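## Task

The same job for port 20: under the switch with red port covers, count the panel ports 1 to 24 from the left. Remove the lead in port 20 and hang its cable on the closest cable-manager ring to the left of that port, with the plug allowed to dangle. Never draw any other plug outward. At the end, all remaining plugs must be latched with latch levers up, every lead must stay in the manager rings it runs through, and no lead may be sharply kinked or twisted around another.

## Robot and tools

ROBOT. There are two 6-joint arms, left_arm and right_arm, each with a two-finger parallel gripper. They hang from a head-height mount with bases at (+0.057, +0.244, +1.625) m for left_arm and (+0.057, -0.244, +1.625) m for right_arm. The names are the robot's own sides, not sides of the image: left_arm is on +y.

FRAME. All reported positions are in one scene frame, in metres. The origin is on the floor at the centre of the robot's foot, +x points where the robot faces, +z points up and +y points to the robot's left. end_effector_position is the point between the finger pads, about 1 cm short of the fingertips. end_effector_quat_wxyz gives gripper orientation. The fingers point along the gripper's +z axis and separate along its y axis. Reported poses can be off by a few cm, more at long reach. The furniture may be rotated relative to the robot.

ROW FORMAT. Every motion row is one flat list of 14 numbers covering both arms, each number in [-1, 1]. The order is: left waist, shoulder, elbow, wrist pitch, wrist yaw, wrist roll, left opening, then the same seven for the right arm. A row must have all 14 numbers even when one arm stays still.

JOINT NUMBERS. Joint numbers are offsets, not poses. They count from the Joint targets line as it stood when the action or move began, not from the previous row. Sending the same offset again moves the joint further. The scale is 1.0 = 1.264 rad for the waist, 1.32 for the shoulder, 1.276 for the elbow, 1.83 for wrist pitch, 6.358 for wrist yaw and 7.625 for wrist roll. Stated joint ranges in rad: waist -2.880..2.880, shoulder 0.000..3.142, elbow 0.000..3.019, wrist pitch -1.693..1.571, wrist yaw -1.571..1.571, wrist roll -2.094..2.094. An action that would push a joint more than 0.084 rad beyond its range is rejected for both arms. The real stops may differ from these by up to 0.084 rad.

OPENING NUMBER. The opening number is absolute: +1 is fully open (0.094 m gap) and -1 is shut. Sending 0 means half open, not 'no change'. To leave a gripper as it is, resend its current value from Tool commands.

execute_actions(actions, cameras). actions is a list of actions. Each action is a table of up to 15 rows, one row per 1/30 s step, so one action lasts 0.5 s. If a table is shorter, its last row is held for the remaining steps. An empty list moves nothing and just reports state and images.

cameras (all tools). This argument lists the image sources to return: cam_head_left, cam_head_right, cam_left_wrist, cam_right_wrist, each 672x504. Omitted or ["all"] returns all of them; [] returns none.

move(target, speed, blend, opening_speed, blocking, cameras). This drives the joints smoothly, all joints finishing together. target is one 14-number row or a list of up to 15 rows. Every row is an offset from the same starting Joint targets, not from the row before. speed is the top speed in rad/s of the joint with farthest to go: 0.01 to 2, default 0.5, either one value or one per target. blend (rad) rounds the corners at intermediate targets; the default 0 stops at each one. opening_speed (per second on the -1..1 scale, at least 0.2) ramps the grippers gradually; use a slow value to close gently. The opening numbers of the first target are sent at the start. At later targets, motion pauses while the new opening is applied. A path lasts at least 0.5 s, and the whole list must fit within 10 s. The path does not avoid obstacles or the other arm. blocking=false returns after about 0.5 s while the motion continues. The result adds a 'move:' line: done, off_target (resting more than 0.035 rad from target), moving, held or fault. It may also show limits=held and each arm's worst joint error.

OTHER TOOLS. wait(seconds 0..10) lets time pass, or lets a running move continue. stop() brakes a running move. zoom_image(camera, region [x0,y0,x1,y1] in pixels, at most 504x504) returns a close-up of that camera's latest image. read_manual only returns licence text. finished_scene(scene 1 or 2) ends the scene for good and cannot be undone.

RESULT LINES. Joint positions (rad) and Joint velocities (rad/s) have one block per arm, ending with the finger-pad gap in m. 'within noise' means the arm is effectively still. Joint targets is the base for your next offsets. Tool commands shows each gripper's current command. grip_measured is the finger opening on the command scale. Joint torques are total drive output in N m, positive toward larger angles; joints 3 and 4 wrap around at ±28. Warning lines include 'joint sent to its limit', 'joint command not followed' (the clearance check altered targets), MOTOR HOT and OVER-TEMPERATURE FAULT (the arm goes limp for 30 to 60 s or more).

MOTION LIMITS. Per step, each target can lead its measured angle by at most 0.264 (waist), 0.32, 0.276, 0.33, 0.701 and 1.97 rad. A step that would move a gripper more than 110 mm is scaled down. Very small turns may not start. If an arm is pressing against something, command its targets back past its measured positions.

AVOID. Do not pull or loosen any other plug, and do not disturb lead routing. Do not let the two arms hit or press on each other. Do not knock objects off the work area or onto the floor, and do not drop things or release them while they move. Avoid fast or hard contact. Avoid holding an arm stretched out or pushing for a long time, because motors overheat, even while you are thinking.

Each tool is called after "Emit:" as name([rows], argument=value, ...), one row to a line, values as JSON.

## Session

Emit:
execute_actions(actions=[])

Emit:
zoom_image(camera="cam_head_right", region=[240, 150, 420, 270])

Emit:
zoom_image(camera="cam_head_left", region=[270, 150, 450, 270])

Scene clock: 0.00 s.
left_arm: end_effector_position=(+0.4791, -0.1235, +1.2275) grip_measured=+1.000 end_effector_quat_wxyz=(+0.014, -0.538, +0.843, -0.009) | right_arm: end_effector_position=(+0.4638, -0.3186, +1.1836) grip_measured=+1.000 end_effector_quat_wxyz=(+0.153, -0.227, +0.934, +0.228)
Joint positions: left_arm=[0.571 1.452 1.075 0.292 -0.996 -1.131 0.094] | right_arm=[-1.951 1.14 0.735 0.53 -0.911 -0.454 0.094]
Joint velocities: within noise
Joint torques (N m): no reading
Motor temperatures (°C): left_arm=[28 29 25 25 25 25 25] | right_arm=[28 30 27 25 25 26 29]
Heat: left arm: hottest shoulder 29 °C; right arm: hottest shoulder 30 °C.
Joint targets: left_arm=[0.572 1.453 1.073 0.292 -0.996 -1.131] | right_arm=[-1.951 1.142 0.729 0.531 -0.911 -0.454]
Tool commands: left_gripper/opening=+1.0 right_gripper/opening=+1.0

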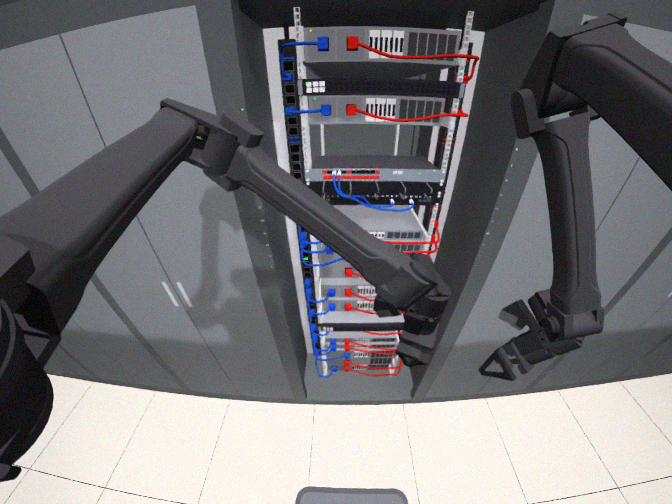

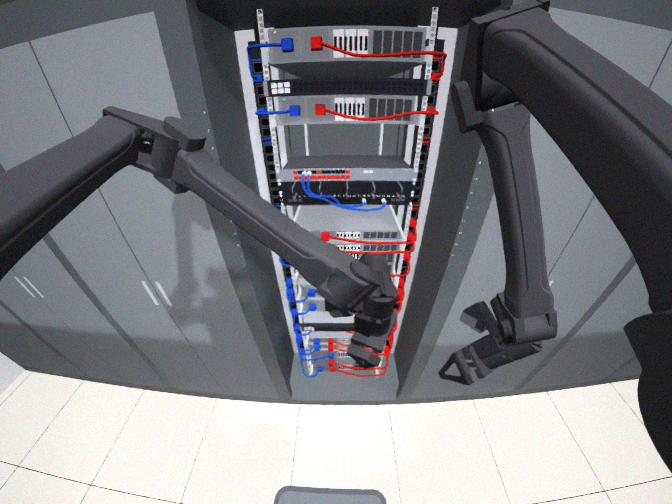

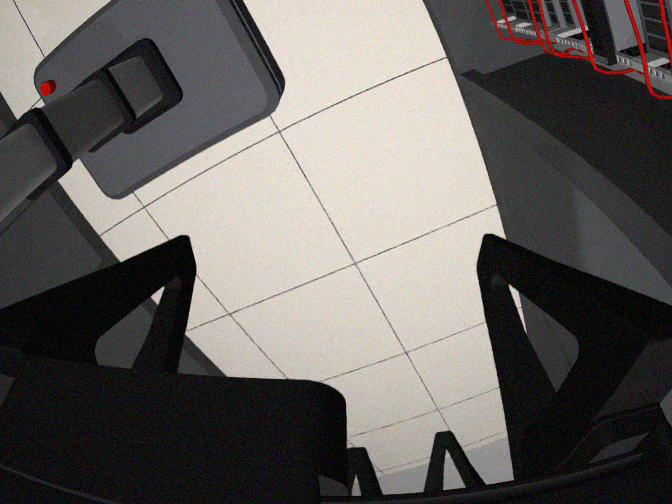

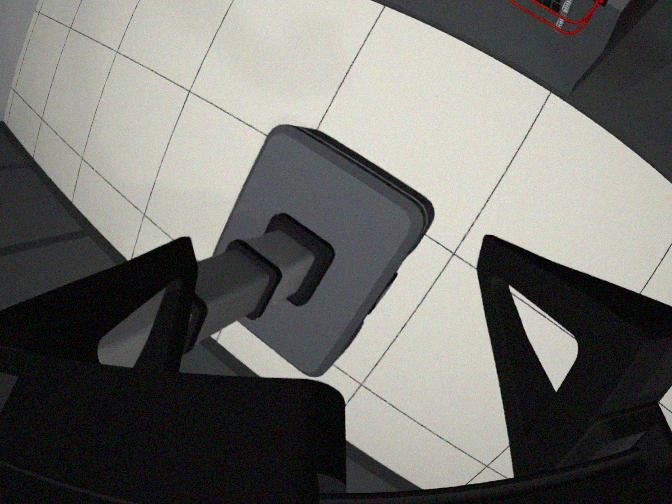

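Scaled by 2.800 from the camera's 672x504 image, which has a finer 960x720 frame.

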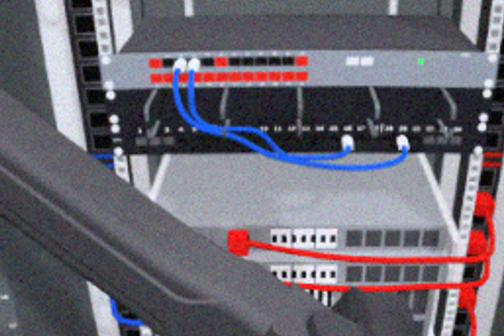

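Scaled by 2.800 from the camera's 672x504 image, which has a finer 960x720 frame.

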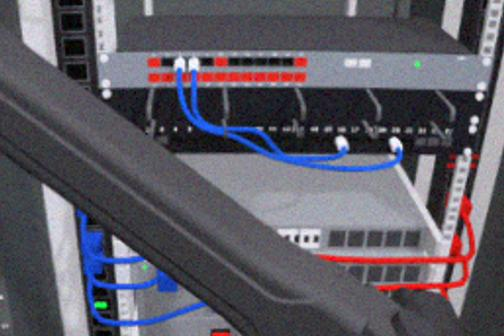

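Emit:
move([
  [0.734,-0.1129,-0.1356,0.5063,0.1957,0.0248,0.2, 0,0,0,0,0,0,1],
  [0.734,-0.1129,-0.1356,0.5063,0.1957,0.0248,0.2, 0.788,0.0045,0.127,0.5568,0.1433,-0.0212,0.2],
], speed=1.0, blend=0.2, cameras=["cam_right_wrist"])

Emit:
zoom_image(camera="cam_right_wrist", region=[20, 0, 520, 280])

Scene clock: 12.67 s.
left_arm: end_effector_position=(+0.6375, +0.2053, +1.1635) grip_measured=+0.203 end_effector_quat_wxyz=(+0.322, -0.405, +0.796, -0.314) | right_arm: end_effector_position=(+0.7360, -0.0886, +1.3751) grip_measured=+0.203 end_effector_quat_wxyz=(+0.648, -0.032, +0.760, +0.032)
Joint positions: left_arm=[1.49 1.314 0.911 1.203 0.246 -0.95 0.057] | right_arm=[-0.97 1.14 0.887 1.534 -0.003 -0.6 0.057]
Joint velocities: within noise
Joint torques (N m): left_arm=[1.08 -14.04 -1.66 2.1 0.22 0.14] | right_arm=[6.53 -14.51 0.49 2.82 -0.24 -0.31]
Motor temperatures (°C): left_arm=[28 29 25 25 25 25 25] | right_arm=[28 31 27 25 25 26 29]
Heat: left arm: hottest shoulder 29 °C; right arm: hottest shoulder 31 °C.
Joint targets: left_arm=[1.499 1.304 0.900 1.219 0.248 -0.942] | right_arm=[-0.954 1.147 0.891 1.550 0.000 -0.615]
move: done
Images, in order (width x height): cam_right_wrist 672x504.

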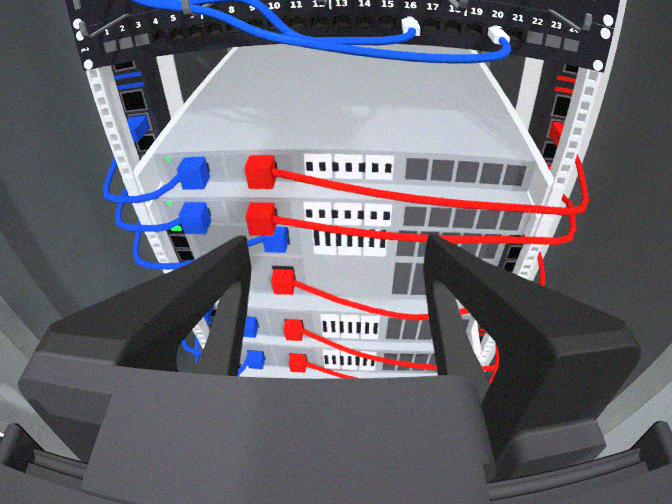

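Scaled by 1.008 from the camera's 672x504 image, which has a finer 960x720 frame.

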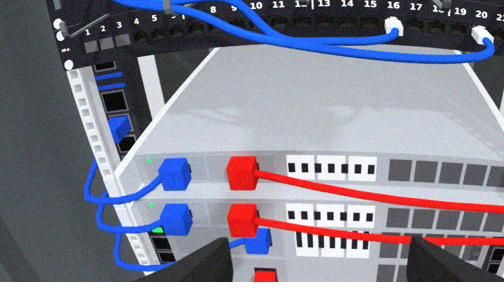

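Emit:
move(target=[0,0,0,0,0,0,0.2, -0.3014,-0.0205,0.355,-0.1284,-0.0252,0.2573,-0.3], speed=0.5, cameras=["cam_right_wrist"])

Emit:
zoom_image(camera="cam_right_wrist", region=[240, 60, 440, 260])

Scene clock: 42.47 s.
left_arm: end_effector_position=(+0.6375, +0.2053, +1.1635) grip_measured=+0.203 end_effector_quat_wxyz=(+0.322, -0.405, +0.796, -0.314) | right_arm: end_effector_position=(+0.8971, -0.2023, +1.3879) grip_measured=-0.298 end_effector_quat_wxyz=(+0.485, +0.466, +0.508, +0.538)
Joint positions: left_arm=[1.49 1.314 0.911 1.203 0.246 -0.949 0.056] | right_arm=[-1.316 1.14 1.315 1.323 -0.157 1.33 0.033]
Joint velocities: within noise
Joint torques (N m): left_arm=[1.38 -13.74 -1.61 2.14 0.19 0.14] | right_arm=[0.38 -24.41 7.17 2.13 -0.27 -0.1]
Motor temperatures (°C): left_arm=[28 30 25 25 25 25 25] | right_arm=[28 31 27 25 25 26 29]
Heat: left arm: hottest shoulder 30 °C; right arm: hottest shoulder 31 °C.
Joint targets: left_arm=[1.499 1.304 0.900 1.219 0.248 -0.942] | right_arm=[-1.336 1.120 1.344 1.315 -0.160 1.346]
move: done
Images, in order (width x height): cam_right_wrist 672x504.

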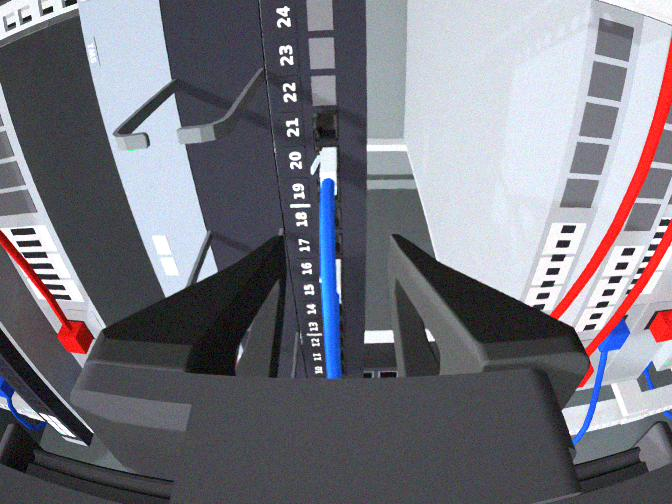

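Scaled by 2.520 from the camera's 672x504 image, which has a finer 960x720 frame.

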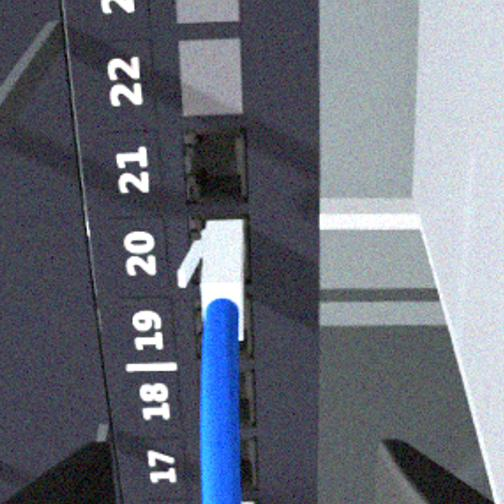

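Emit:
move(target=[0,0,0,0,0,0,0.2, 0.0736,0.0485,0.12,-0.0678,0.0016,-0.0121,-0.3], speed=0.2, cameras=["cam_right_wrist"])

Emit:
zoom_image(camera="cam_right_wrist", region=[240, 100, 440, 300])

Scene clock: 65.17 s.
left_arm: end_effector_position=(+0.6375, +0.2053, +1.1635) grip_measured=+0.203 end_effector_quat_wxyz=(+0.322, -0.405, +0.796, -0.314) | right_arm: end_effector_position=(+0.9461, -0.1916, +1.4032) grip_measured=-0.298 end_effector_quat_wxyz=(+0.490, +0.463, +0.506, +0.539)
Joint positions: left_arm=[1.49 1.314 0.911 1.203 0.246 -0.949 0.056] | right_arm=[-1.261 1.158 1.46 1.199 -0.154 1.27 0.033]
Joint velocities: within noise
Joint torques (N m): left_arm=[0.97 -13.63 -1.59 2.09 0.22 0.16] | right_arm=[4.31 -21.54 9.03 2.11 -0.06 -0.4]
Motor temperatures (°C): left_arm=[28 31 25 25 25 25 25] | right_arm=[28 34 29 25 25 26 29]
Heat: left arm: hottest shoulder 31 °C; right arm: hottest shoulder 34 °C.
Joint targets: left_arm=[1.499 1.304 0.900 1.219 0.248 -0.942] | right_arm=[-1.242 1.184 1.497 1.191 -0.150 1.254]
move: off_target (right_arm); right_arm: the elbow is farthest, 0.037 rad from its target
Images, in order (width x height): cam_right_wrist 672x504.

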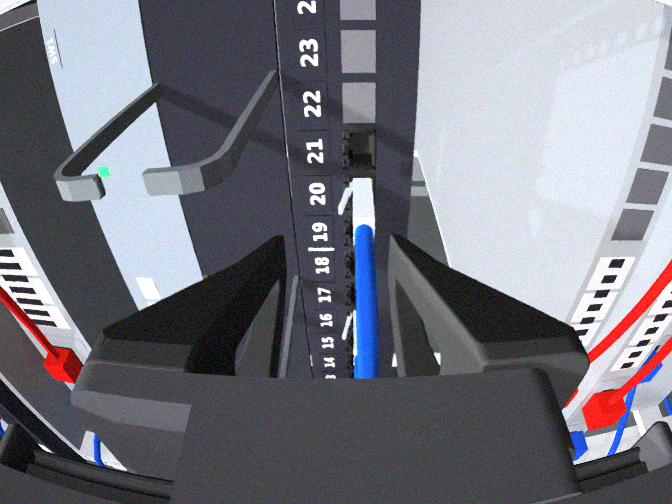

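Scaled by 2.520 from the camera's 672x504 image, which has a finer 960x720 frame.

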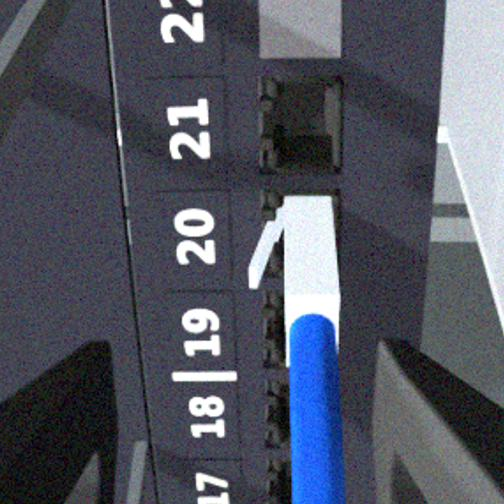

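Emit:
move(target=[0,0,0,0,0,0,0.2, 0.0119,0.0417,0.1034,-0.0475,0.0004,-0.0024,-0.3], speed=0.12, cameras=["cam_right_wrist"])

Emit:
zoom_image(camera="cam_right_wrist", region=[260, 150, 420, 310])

Scene clock: 82.90 s.
left_arm: end_effector_position=(+0.6375, +0.2053, +1.1635) grip_measured=+0.203 end_effector_quat_wxyz=(+0.322, -0.405, +0.796, -0.314) | right_arm: end_effector_position=(+0.9753, -0.1853, +1.3913) grip_measured=-0.298 end_effector_quat_wxyz=(+0.487, +0.464, +0.511, +0.535)
Joint positions: left_arm=[1.49 1.314 0.911 1.203 0.246 -0.949 0.056] | right_arm=[-1.248 1.213 1.58 1.117 -0.151 1.251 0.033]
Joint velocities: within noise
Joint torques (N m): left_arm=[1.44 -14.39 -1.59 2.1 0.22 0.13] | right_arm=[5.13 -22.24 10.76 1.95 -0.05 -0.39]
Motor temperatures (°C): left_arm=[28 31 25 25 25 25 25] | right_arm=[28 35 30 25 25 26 29]
Heat: left arm: hottest shoulder 31 °C; right arm: hottest shoulder 35 °C.
Joint targets: left_arm=[1.499 1.304 0.900 1.219 0.248 -0.942] | right_arm=[-1.227 1.240 1.629 1.104 -0.148 1.236]
move: off_target (right_arm); right_arm: the elbow is farthest, 0.049 rad from its target
Images, in order (width x height): cam_right_wrist 672x504.

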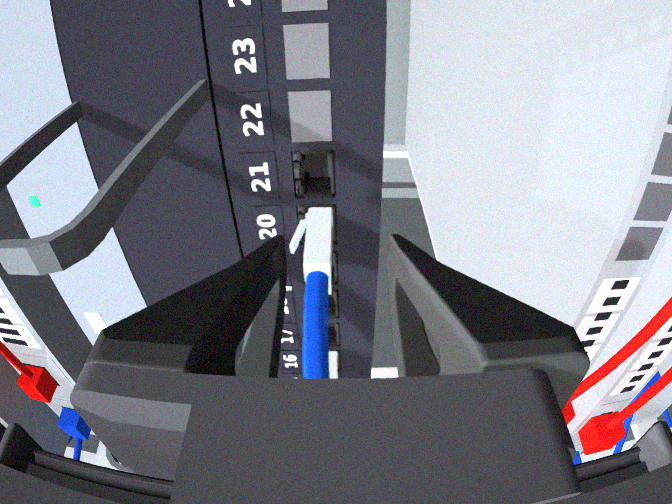

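Scaled by 3.150 from the camera's 672x504 image, which has a finer 960x720 frame.

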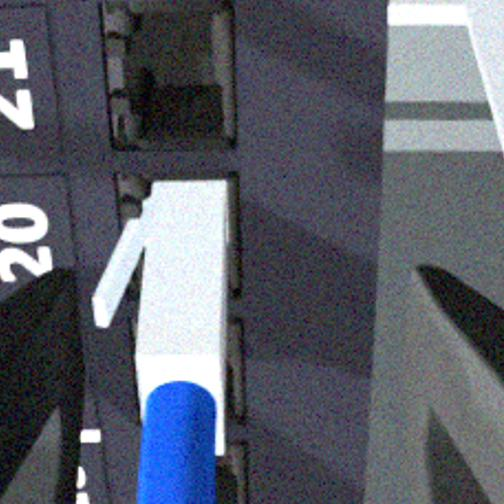

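Emit:
move(target=[0,0,0,0,0,0,0.2, 0.0015,0,0.0133,-0.004,0,0,-0.3], speed=0.08, cameras=["cam_right_wrist"])

Emit:
zoom_image(camera="cam_right_wrist", region=[260, 150, 420, 310])

Scene clock: 86.80 s.
left_arm: end_effector_position=(+0.6375, +0.2053, +1.1635) grip_measured=+0.203 end_effector_quat_wxyz=(+0.322, -0.405, +0.796, -0.314) | right_arm: end_effector_position=(+0.9757, -0.1854, +1.3916) grip_measured=-0.298 end_effector_quat_wxyz=(+0.487, +0.464, +0.511, +0.535)
Joint positions: left_arm=[1.49 1.314 0.911 1.203 0.246 -0.949 0.056] | right_arm=[-1.248 1.213 1.581 1.117 -0.151 1.251 0.033]
Joint velocities: within noise
Joint torques (N m): left_arm=[0.97 -13.57 -1.68 2.15 0.2 0.18] | right_arm=[5.3 -22.36 12.25 1.68 -0.07 -0.38]
Motor temperatures (°C): left_arm=[28 31 25 25 25 25 25] | right_arm=[28 35 30 25 25 26 29]
Heat: left arm: hottest shoulder 31 °C; right arm: hottest shoulder 35 °C.
Joint targets: left_arm=[1.499 1.304 0.900 1.219 0.248 -0.942] | right_arm=[-1.226 1.239 1.646 1.097 -0.148 1.236]
move: off_target (right_arm); right_arm: the elbow is farthest, 0.065 rad from its target
Images, in order (width x height): cam_right_wrist 672x504.

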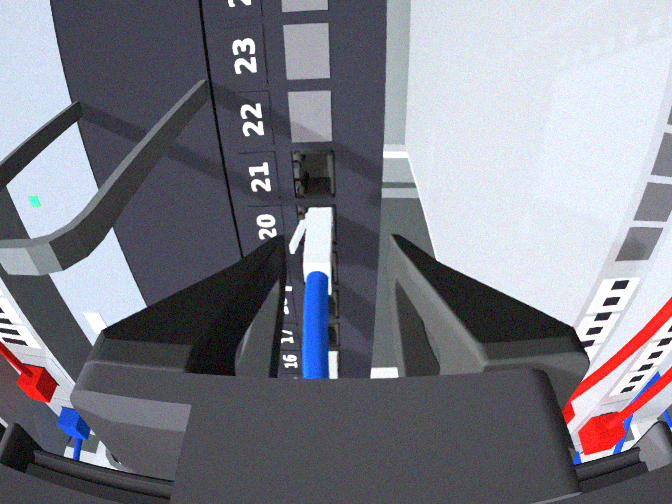

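Scaled by 3.150 from the camera's 672x504 image, which has a finer 960x720 frame.

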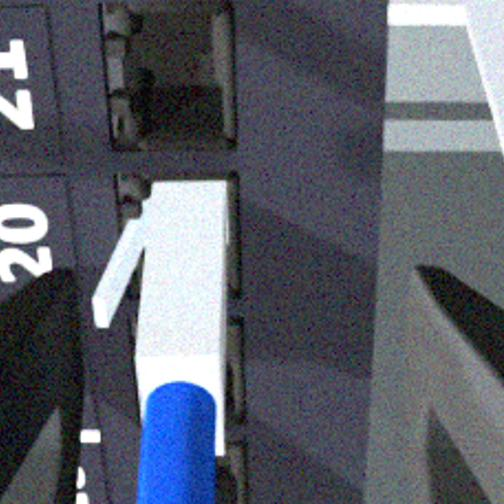

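Emit:
move(target=[0,0,0,0,0,0,0.2, 0,0,0.008,0,0,0,-0.3], speed=0.1, cameras=["cam_right_wrist"])

Emit:
zoom_image(camera="cam_right_wrist", region=[0, 60, 340, 400])

Scene clock: 104.17 s.
left_arm: end_effector_position=(+0.6375, +0.2053, +1.1635) grip_measured=+0.203 end_effector_quat_wxyz=(+0.322, -0.405, +0.796, -0.314) | right_arm: end_effector_position=(+0.9759, -0.1855, +1.3919) grip_measured=-0.298 end_effector_quat_wxyz=(+0.488, +0.464, +0.511, +0.535)
Joint positions: left_arm=[1.49 1.314 0.911 1.203 0.246 -0.949 0.056] | right_arm=[-1.248 1.213 1.582 1.117 -0.151 1.251 0.033]
Joint velocities: within noise
Joint torques (N m): left_arm=[1.03 -13.74 -1.54 2.1 0.22 0.14] | right_arm=[5.19 -22.53 13.09 1.68 -0.06 -0.38]
Motor temperatures (°C): left_arm=[28 31 25 25 25 25 25] | right_arm=[28 35 31 25 25 26 28]
Heat: left arm: hottest shoulder 31 °C; right arm: hottest shoulder 35 °C.
Joint targets: left_arm=[1.499 1.304 0.900 1.219 0.248 -0.942] | right_arm=[-1.226 1.239 1.656 1.097 -0.148 1.236]
move: off_target (right_arm); right_arm: the elbow is farthest, 0.074 rad from its target
Images, in order (width x height): cam_right_wrist 672x504.

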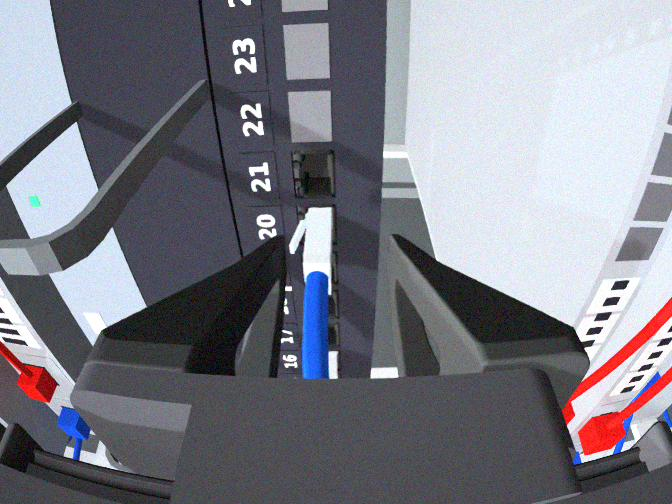

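Scaled by 1.482 from the camera's 672x504 image, which has a finer 960x720 frame.

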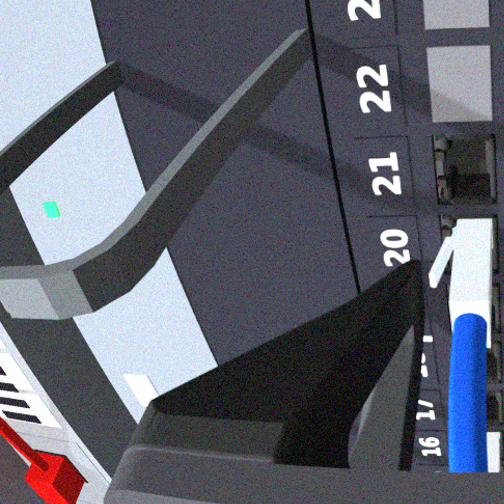

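Emit:
move(target=[0,0,0,0,0,0,0.2, 0,0,-0.028,0.0345,0.0045,0,-0.3], speed=0.08, cameras=["cam_right_wrist"])

Emit:
zoom_image(camera="cam_right_wrist", region=[240, 130, 420, 310])

Scene clock: 135.37 s.
left_arm: end_effector_position=(+0.6375, +0.2053, +1.1635) grip_measured=+0.203 end_effector_quat_wxyz=(+0.322, -0.405, +0.796, -0.314) | right_arm: end_effector_position=(+0.9754, -0.1891, +1.3940) grip_measured=-0.298 end_effector_quat_wxyz=(+0.498, +0.470, +0.499, +0.531)
Joint positions: left_arm=[1.49 1.314 0.911 1.203 0.246 -0.949 0.056] | right_arm=[-1.242 1.217 1.582 1.141 -0.123 1.249 0.033]
Joint velocities: within noise
Joint torques (N m): left_arm=[1.38 -13.8 -1.58 2.06 0.22 0.15] | right_arm=[4.78 -22.53 9.77 3.15 -0.05 -0.37]
Motor temperatures (°C): left_arm=[28 31 25 25 25 25 25] | right_arm=[28 36 33 25 25 26 28]
Heat: left arm: hottest shoulder 31 °C; right arm: hottest shoulder 36 °C.
Joint targets: left_arm=[1.499 1.304 0.900 1.219 0.248 -0.942] | right_arm=[-1.225 1.239 1.620 1.160 -0.119 1.236]
move: off_target (right_arm); right_arm: the elbow is farthest, 0.038 rad from its target
Images, in order (width x height): cam_right_wrist 672x504.

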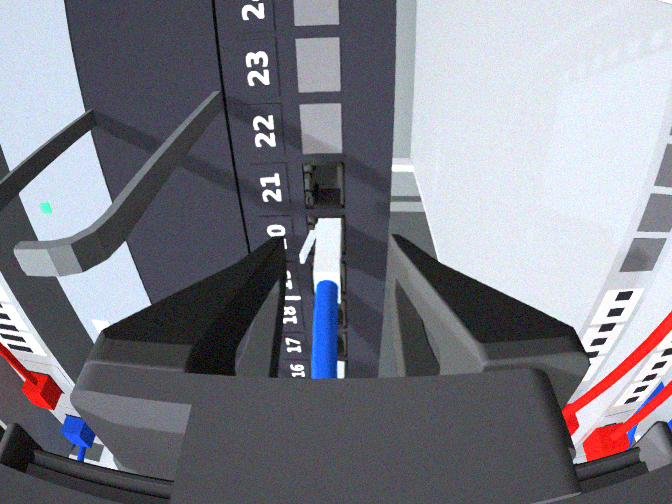

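Scaled by 2.800 from the camera's 672x504 image, which has a finer 960x720 frame.

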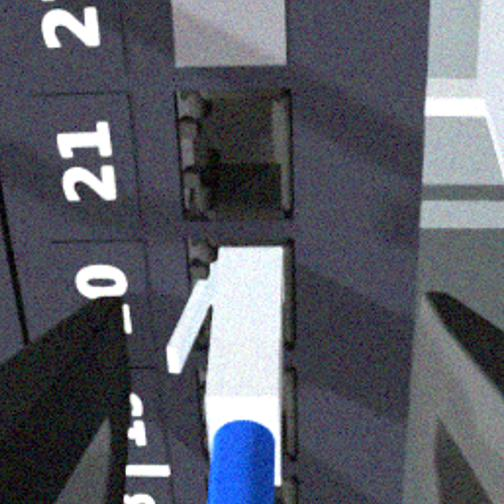

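Emit:
move(target=[0,0,0,0,0,0,0.2, 0,0,0,0.008,0,0,-0.3], speed=0.08, cameras=[])

Emit:
move(target=[0,0,0,0,0,0,0.2, 0,0,0,0,0,0,-0.7], opening_speed=0.3, cameras=["cam_right_wrist"])

Emit:
zoom_image(camera="cam_right_wrist", region=[240, 130, 420, 310])

Scene clock: 144.90 s.
left_arm: end_effector_position=(+0.6375, +0.2053, +1.1635) grip_measured=+0.203 end_effector_quat_wxyz=(+0.322, -0.405, +0.796, -0.314) | right_arm: end_effector_position=(+0.9749, -0.1897, +1.3954) grip_measured=-0.298 end_effector_quat_wxyz=(+0.502, +0.469, +0.496, +0.532)
Joint positions: left_arm=[1.49 1.314 0.911 1.203 0.246 -0.949 0.056] | right_arm=[-1.242 1.219 1.582 1.154 -0.123 1.249 0.033]
Joint velocities: within noise
Joint torques (N m): left_arm=[1.08 -13.63 -1.61 2.13 0.22 0.19] | right_arm=[4.78 -22.77 9.72 3.11 -0.09 -0.37]
Motor temperatures (°C): left_arm=[28 31 25 25 25 25 25] | right_arm=[28 36 33 25 25 26 28]
Heat: left arm: hottest shoulder 31 °C; right arm: hottest shoulder 36 °C.
Joint targets: left_arm=[1.499 1.304 0.900 1.219 0.248 -0.942] | right_arm=[-1.225 1.239 1.620 1.174 -0.119 1.236]
move: off_target (right_arm); right_arm: the elbow is farthest, 0.038 rad from its target
No camera images: "cameras" was empty.

Scene clock: 146.53 s.
left_arm: end_effector_position=(+0.6375, +0.2053, +1.1635) grip_measured=+0.203 end_effector_quat_wxyz=(+0.322, -0.405, +0.796, -0.314) | right_arm: end_effector_position=(+0.9746, -0.1901, +1.3960) grip_measured=-0.697 end_effector_quat_wxyz=(+0.503, +0.468, +0.494, +0.532)
Joint positions: left_arm=[1.49 1.314 0.911 1.203 0.246 -0.949 0.056] | right_arm=[-1.242 1.219 1.582 1.159 -0.121 1.249 0.014]
Joint velocities: within noise
Joint torques (N m): left_arm=[1.14 -13.45 -1.72 2.13 0.22 0.14] | right_arm=[4.78 -22.65 9.69 3.02 -0.12 -0.37]
Motor temperatures (°C): left_arm=[28 31 25 25 25 25 25] | right_arm=[28 36 33 25 25 26 28]
Heat: left arm: hottest shoulder 31 °C; right arm: hottest shoulder 36 °C.
Joint targets: left_arm=[1.499 1.304 0.900 1.219 0.248 -0.942] | right_arm=[-1.225 1.239 1.620 1.174 -0.119 1.236]
move: off_target (right_arm); right_arm: the elbow is farthest, 0.038 rad from its target
Images, in order (width x height): cam_right_wrist 672x504.

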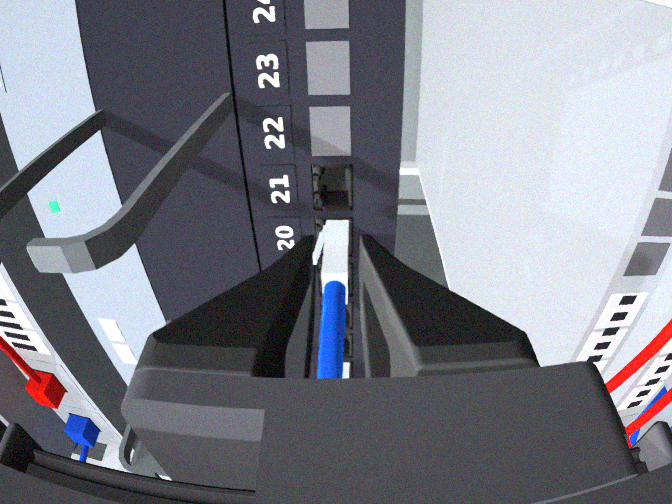

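Scaled by 2.800 from the camera's 672x504 image, which has a finer 960x720 frame.

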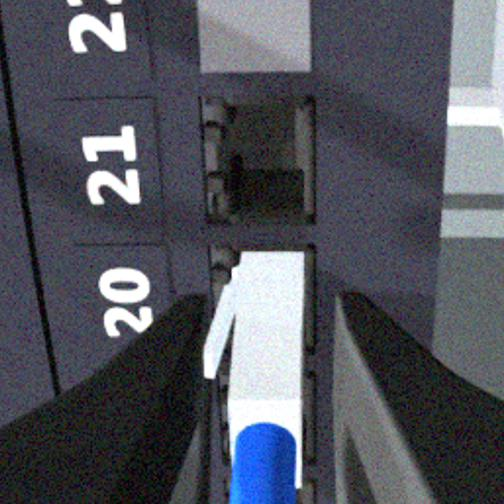

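Emit:
move(target=[0,0,0,0,0,0,0.2, 0,0,0,0,0,0,-0.92], opening_speed=0.2, cameras=["cam_right_wrist"])

Emit:
zoom_image(camera="cam_right_wrist", region=[260, 150, 420, 310])

Scene clock: 150.53 s.
left_arm: end_effector_position=(+0.6375, +0.2053, +1.1635) grip_measured=+0.203 end_effector_quat_wxyz=(+0.322, -0.405, +0.796, -0.314) | right_arm: end_effector_position=(+0.9746, -0.1903, +1.3965) grip_measured=-0.878 end_effector_quat_wxyz=(+0.506, +0.467, +0.495, +0.531)
Joint positions: left_arm=[1.49 1.314 0.911 1.203 0.246 -0.949 0.056] | right_arm=[-1.242 1.219 1.582 1.161 -0.121 1.244 0.006]
Joint velocities: within noise
Joint torques (N m): left_arm=[1.44 -13.27 -1.72 2.1 0.21 0.12] | right_arm=[4.72 -22.83 9.7 2.92 -0.12 -0.32]
Motor temperatures (°C): left_arm=[28 31 25 25 25 25 25] | right_arm=[28 36 33 25 25 26 28]
Heat: left arm: hottest shoulder 31 °C; right arm: hottest shoulder 36 °C.
Joint targets: left_arm=[1.499 1.304 0.900 1.219 0.248 -0.942] | right_arm=[-1.225 1.239 1.620 1.174 -0.119 1.236]
move: off_target (right_arm); right_arm: the elbow is farthest, 0.038 rad from its target
Images, in order (width x height): cam_right_wrist 672x504.

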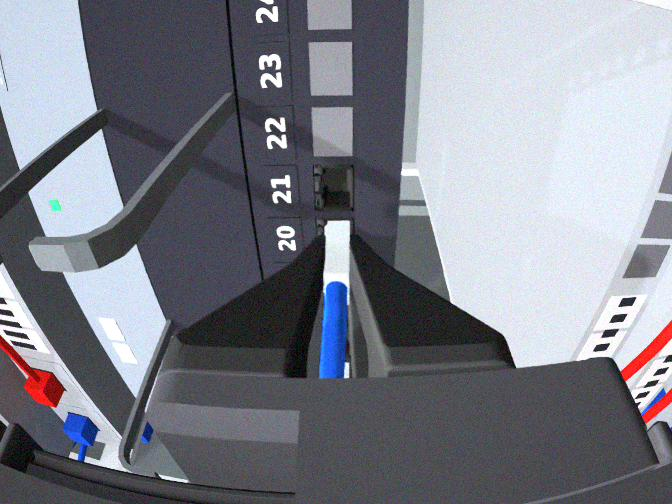

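Scaled by 3.150 from the camera's 672x504 image, which has a finer 960x720 frame.

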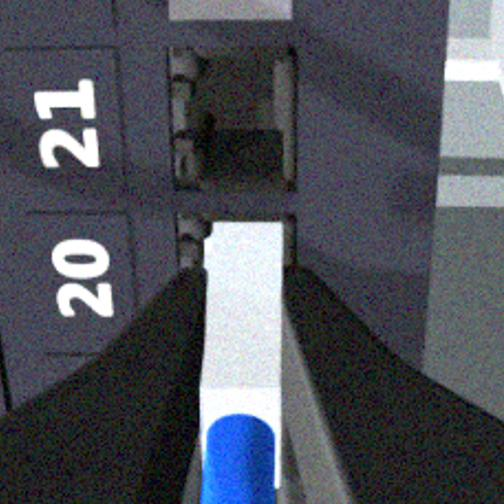

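Emit:
move([
  [0,0,0,0,0,0,0.2, 0,-0.0273,-0.0337,-0.001,0,0,-0.92],
  [0,0,0,0,0,0,0.2, -0.0237,-0.0708,-0.163,0.0656,0,0.0039,-0.92],
], speed=[0.05,0.1], cameras=["cam_right_wrist"])

Emit:
zoom_image(camera="cam_right_wrist", region=[240, 80, 440, 280])

Scene clock: 166.90 s.
left_arm: end_effector_position=(+0.6375, +0.2053, +1.1635) grip_measured=+0.203 end_effector_quat_wxyz=(+0.322, -0.405, +0.796, -0.314) | right_arm: end_effector_position=(+0.9305, -0.1897, +1.4001) grip_measured=-0.880 end_effector_quat_wxyz=(+0.506, +0.468, +0.492, +0.532)
Joint positions: left_arm=[1.49 1.314 0.911 1.203 0.246 -0.949 0.056] | right_arm=[-1.242 1.169 1.422 1.276 -0.119 1.249 0.006]
Joint velocities: within noise
Joint torques (N m): left_arm=[1.14 -13.86 -1.54 2.22 0.21 0.15] | right_arm=[1.73 -25.11 4.23 3.18 -0.19 -0.12]
Motor temperatures (°C): left_arm=[28 31 25 25 25 25 25] | right_arm=[28 36 33 25 25 26 29]
Heat: left arm: hottest shoulder 31 °C; right arm: hottest shoulder 36 °C.
Joint targets: left_arm=[1.499 1.304 0.900 1.219 0.248 -0.942] | right_arm=[-1.255 1.146 1.412 1.294 -0.119 1.266]
move: done
Images, in order (width x height): cam_right_wrist 672x504.

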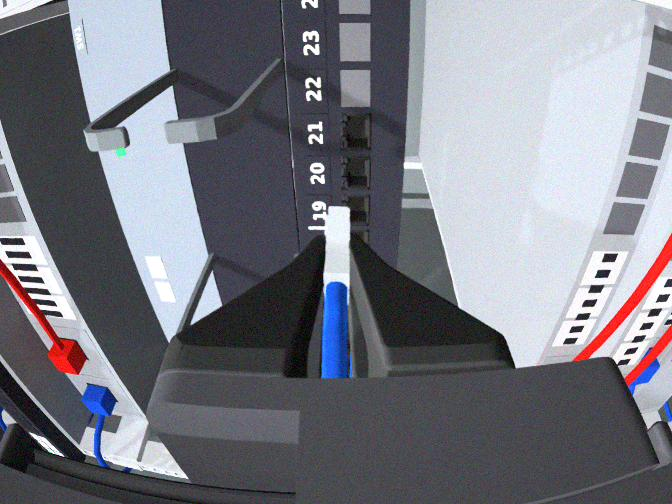

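Scaled by 2.520 from the camera's 672x504 image, which has a finer 960x720 frame.

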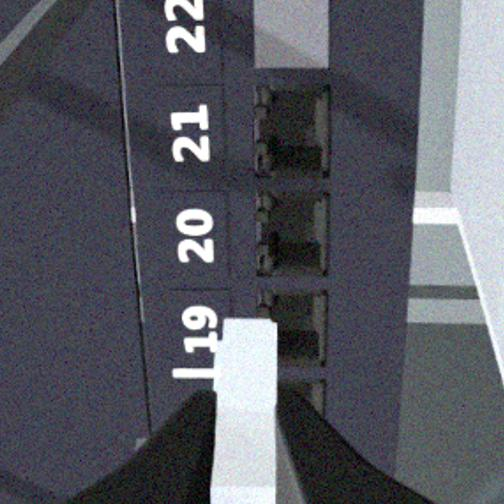

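Emit:
move([
  [0,0,0,0,0,0,0.2, 0.1179,-0.1189,-0.1493,-0.0077,0.0222,-0.0199,-0.92],
  [-0.6392,0.0197,0.315,0.0934,-0.0204,0.0324,0.2, 0.1179,-0.1189,-0.1493,-0.0077,0.0222,-0.0199,-0.92],
], speed=[0.15,0.4], cameras=["cam_right_wrist","cam_left_wrist"])

Emit:
zoom_image(camera="cam_left_wrist", region=[200, 100, 440, 340])

Scene clock: 200.90 s.
left_arm: end_effector_position=(+0.8417, -0.0372, +1.4248) grip_measured=+0.203 end_effector_quat_wxyz=(+0.461, -0.450, +0.533, -0.549) | right_arm: end_effector_position=(+0.8967, -0.1962, +1.4473) grip_measured=-0.880 end_effector_quat_wxyz=(+0.517, +0.514, +0.482, +0.486)
Joint positions: left_arm=[0.701 1.315 1.288 1.376 0.121 -0.704 0.056] | right_arm=[-1.125 1.008 1.23 1.277 0.019 1.127 0.006]
Joint velocities: within noise
Joint torques (N m): left_arm=[-8.18 -10.81 3.25 1.65 0.45 0.19] | right_arm=[4.37 -22.42 3.84 2.48 -0.17 -0.37]
Motor temperatures (°C): left_arm=[28 31 25 25 25 25 25] | right_arm=[28 37 31 25 25 26 30]
Heat: left arm: hottest shoulder 31 °C; right arm: hottest shoulder 37 °C.
Joint targets: left_arm=[0.692 1.330 1.302 1.390 0.118 -0.695] | right_arm=[-1.106 0.989 1.222 1.280 0.022 1.114]
move: done
Images, in order (width x height): cam_left_wrist 672x504, cam_right_wrist 672x504.

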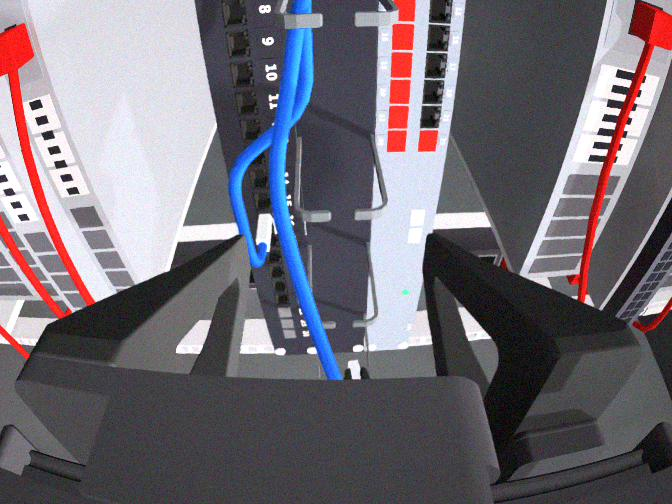

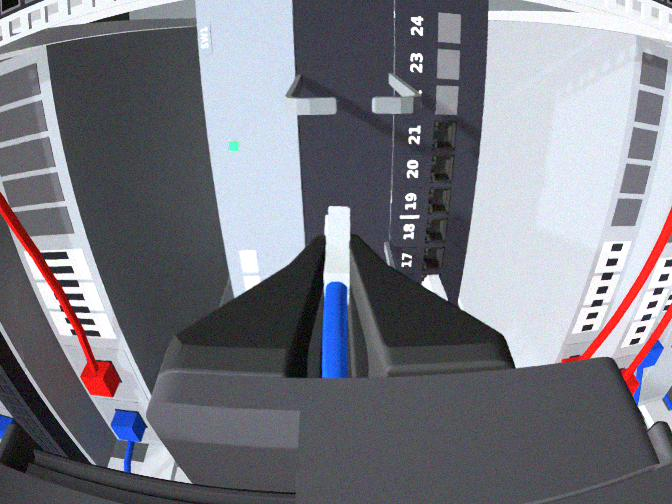

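Scaled by 2.100 from the camera's 672x504 image, which has a finer 960x720 frame.

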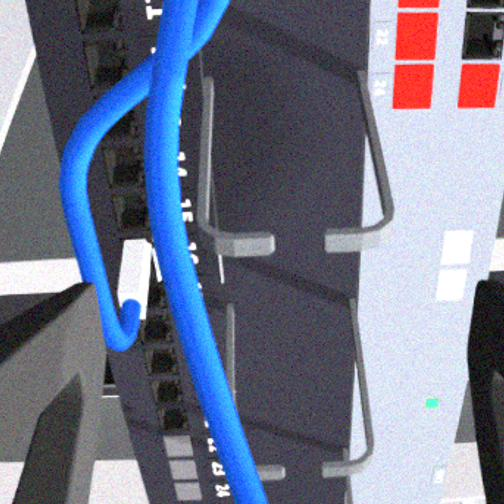

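Emit:
move(target=[0,0,0,0,0,0,0.2, 0.0158,0.0598,0.1309,-0.0519,0.0003,-0.0026,-0.92], speed=0.12, cameras=["cam_left_wrist"])

Emit:
zoom_image(camera="cam_left_wrist", region=[260, 220, 420, 380])

Scene clock: 225.20 s.
left_arm: end_effector_position=(+0.8417, -0.0372, +1.4247) grip_measured=+0.203 end_effector_quat_wxyz=(+0.462, -0.449, +0.533, -0.549) | right_arm: end_effector_position=(+0.9348, -0.1950, +1.4511) grip_measured=-0.880 end_effector_quat_wxyz=(+0.520, +0.513, +0.480, +0.486)
Joint positions: left_arm=[0.701 1.315 1.288 1.376 0.12 -0.702 0.056] | right_arm=[-1.109 1.042 1.355 1.195 0.022 1.108 0.006]
Joint velocities: within noise
Joint torques (N m): left_arm=[-8.53 -10.34 3.23 1.65 0.43 0.16] | right_arm=[4.78 -19.55 8.58 1.98 -0.22 -0.38]
Motor temperatures (°C): left_arm=[28 31 25 25 25 25 25] | right_arm=[28 38 30 25 25 26 30]
Heat: left arm: hottest shoulder 31 °C; right arm: hottest shoulder 38 °C.
Joint targets: left_arm=[0.692 1.330 1.302 1.390 0.118 -0.695] | right_arm=[-1.086 1.068 1.389 1.185 0.024 1.094]
move: done
Images, in order (width x height): cam_left_wrist 672x504.

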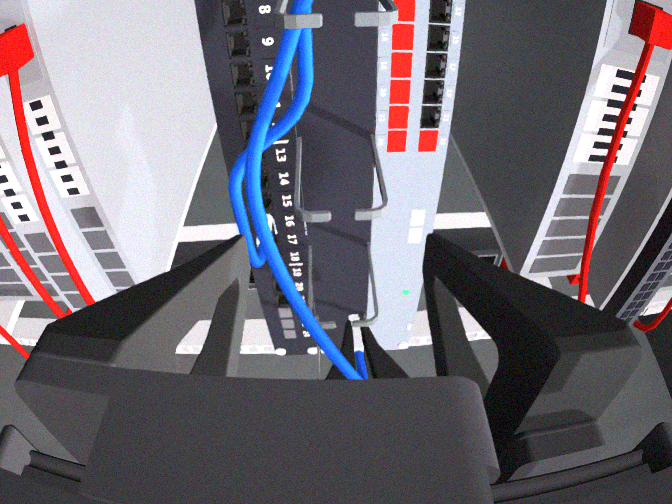

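Scaled by 3.150 from the camera's 672x504 image, which has a finer 960x720 frame.

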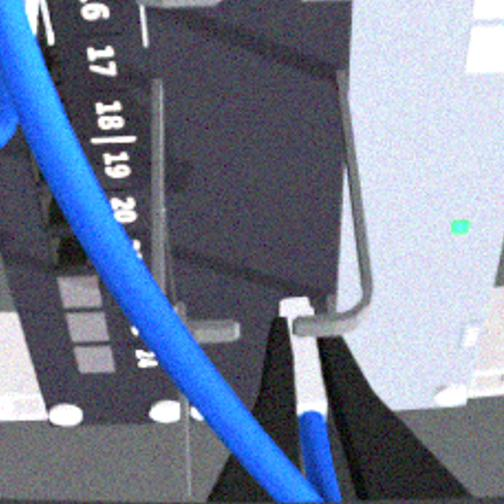

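Emit:
move(target=[0,0,0,0,0,0,0.2, 0.0134,0.0258,0.0596,-0.0317,0,-0.0019,-0.92], speed=0.1, cameras=["cam_left_wrist","cam_right_wrist"])

Emit:
zoom_image(camera="cam_left_wrist", region=[260, 220, 420, 380])

Scene clock: 232.63 s.
left_arm: end_effector_position=(+0.8417, -0.0372, +1.4247) grip_measured=+0.203 end_effector_quat_wxyz=(+0.462, -0.449, +0.533, -0.549) | right_arm: end_effector_position=(+0.9551, -0.1885, +1.4461) grip_measured=-0.880 end_effector_quat_wxyz=(+0.515, +0.514, +0.485, +0.484)
Joint positions: left_arm=[0.701 1.315 1.288 1.376 0.12 -0.702 0.056] | right_arm=[-1.093 1.074 1.429 1.138 0.023 1.093 0.006]
Joint velocities: within noise
Joint torques (N m): left_arm=[-8.53 -10.29 3.26 1.62 0.44 0.19] | right_arm=[5.25 -19.84 9.03 1.92 -0.25 -0.35]
Motor temperatures (°C): left_arm=[28 30 25 25 25 25 25] | right_arm=[28 37 31 25 25 26 30]
Heat: left arm: hottest shoulder 30 °C; right arm: hottest shoulder 37 °C.
Joint targets: left_arm=[0.692 1.330 1.302 1.390 0.118 -0.695] | right_arm=[-1.070 1.102 1.465 1.127 0.024 1.079]
move: off_target (right_arm); right_arm: the elbow is farthest, 0.036 rad from its target
Images, in order (width x height): cam_left_wrist 672x504, cam_right_wrist 672x504.

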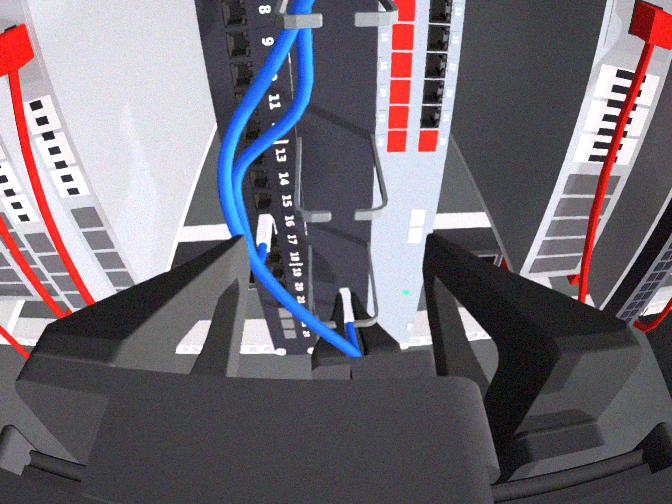

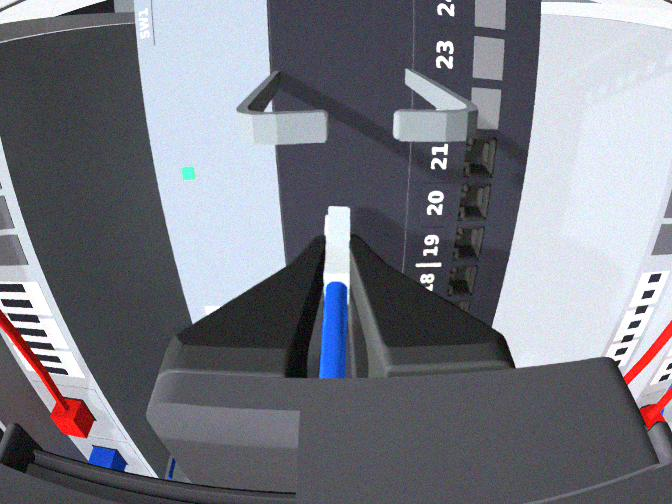

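Scaled by 3.150 from the camera's 672x504 image, which has a finer 960x720 frame.

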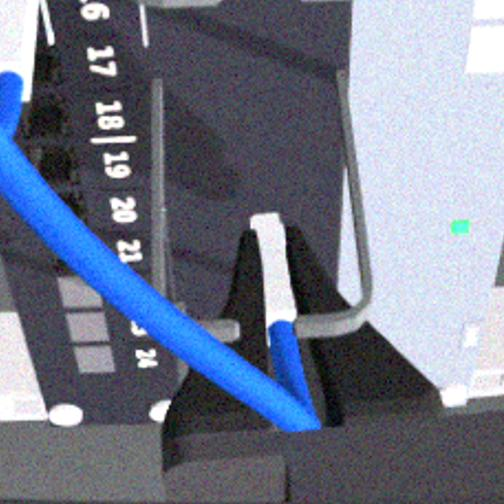

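Emit:
move(target=[0,0,0,0,0,0,0.2, -0.1424,-0.1205,-0.2281,0.07,-0.0159,0.0237,-0.92], speed=0.15, cameras=["cam_left_wrist","cam_right_wrist","cam_head_right"])

Emit:
zoom_image(camera="cam_head_right", region=[270, 150, 430, 270])

Scene clock: 292.17 s.
left_arm: end_effector_position=(+0.8417, -0.0372, +1.4247) grip_measured=+0.203 end_effector_quat_wxyz=(+0.462, -0.449, +0.533, -0.549) | right_arm: end_effector_position=(+0.8865, -0.2074, +1.4454) grip_measured=-0.880 end_effector_quat_wxyz=(+0.487, +0.497, +0.506, +0.511)
Joint positions: left_arm=[0.701 1.315 1.288 1.376 0.12 -0.702 0.056] | right_arm=[-1.229 0.965 1.183 1.236 -0.074 1.243 0.006]
Joint velocities: within noise
Joint torques (N m): left_arm=[-8.29 -10.58 3.21 1.58 0.44 0.2] | right_arm=[0.09 -23.3 3.95 3.18 -0.32 -0.08]
Motor temperatures (°C): left_arm=[29 30 25 25 25 25 25] | right_arm=[28 37 32 25 25 26 31]
Heat: left arm: hottest shoulder 30 °C; right arm: hottest shoulder 37 °C.
Joint targets: left_arm=[0.692 1.330 1.302 1.390 0.118 -0.695] | right_arm=[-1.250 0.943 1.174 1.255 -0.077 1.260]
move: done
Images, in order (width x height): cam_head_right 672x504, cam_left_wrist 672x504, cam_right_wrist 672x504.

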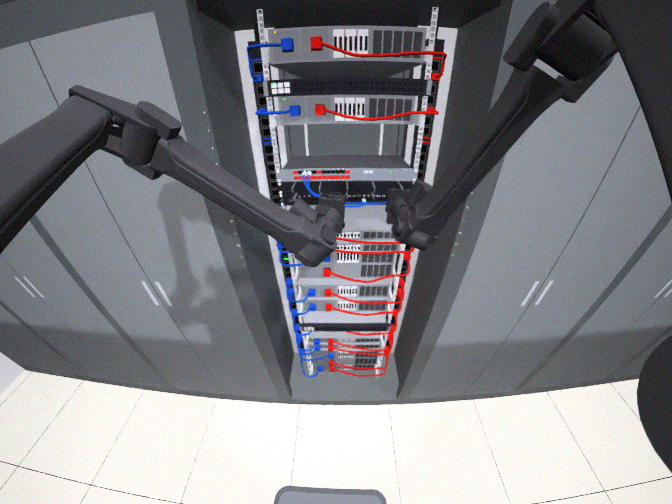

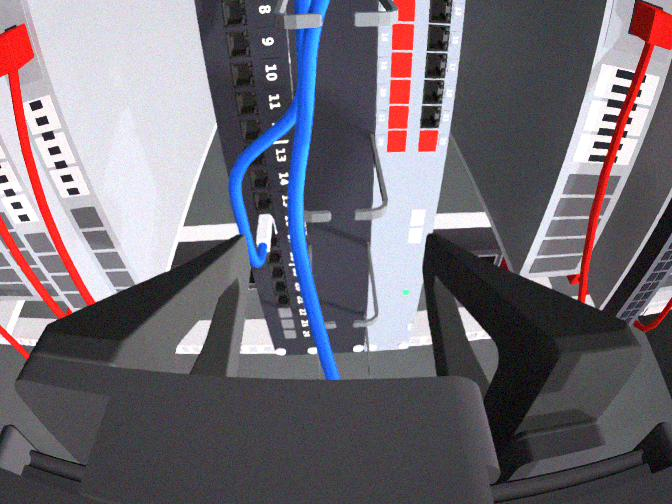

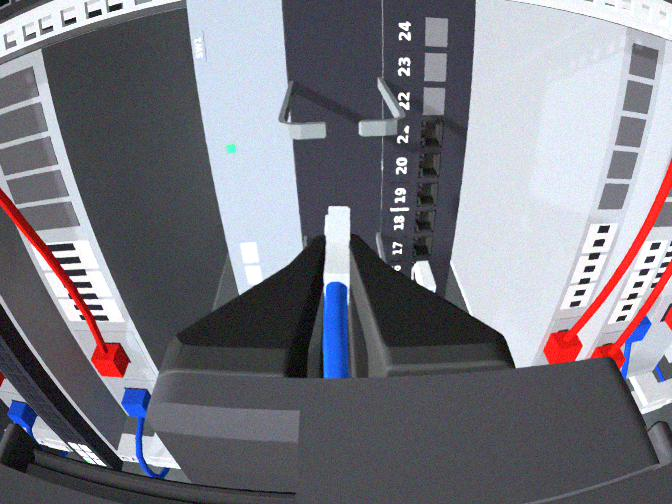

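Scaled by 3.150 from the camera's 672x504 image, which has a finer 960x720 frame.

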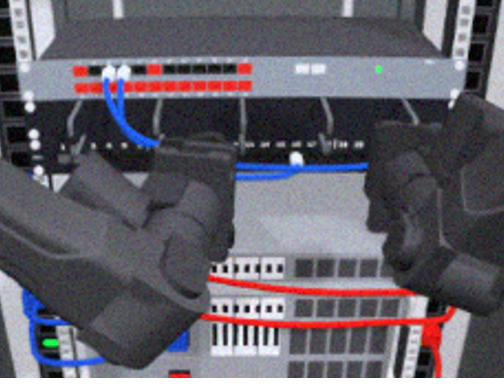

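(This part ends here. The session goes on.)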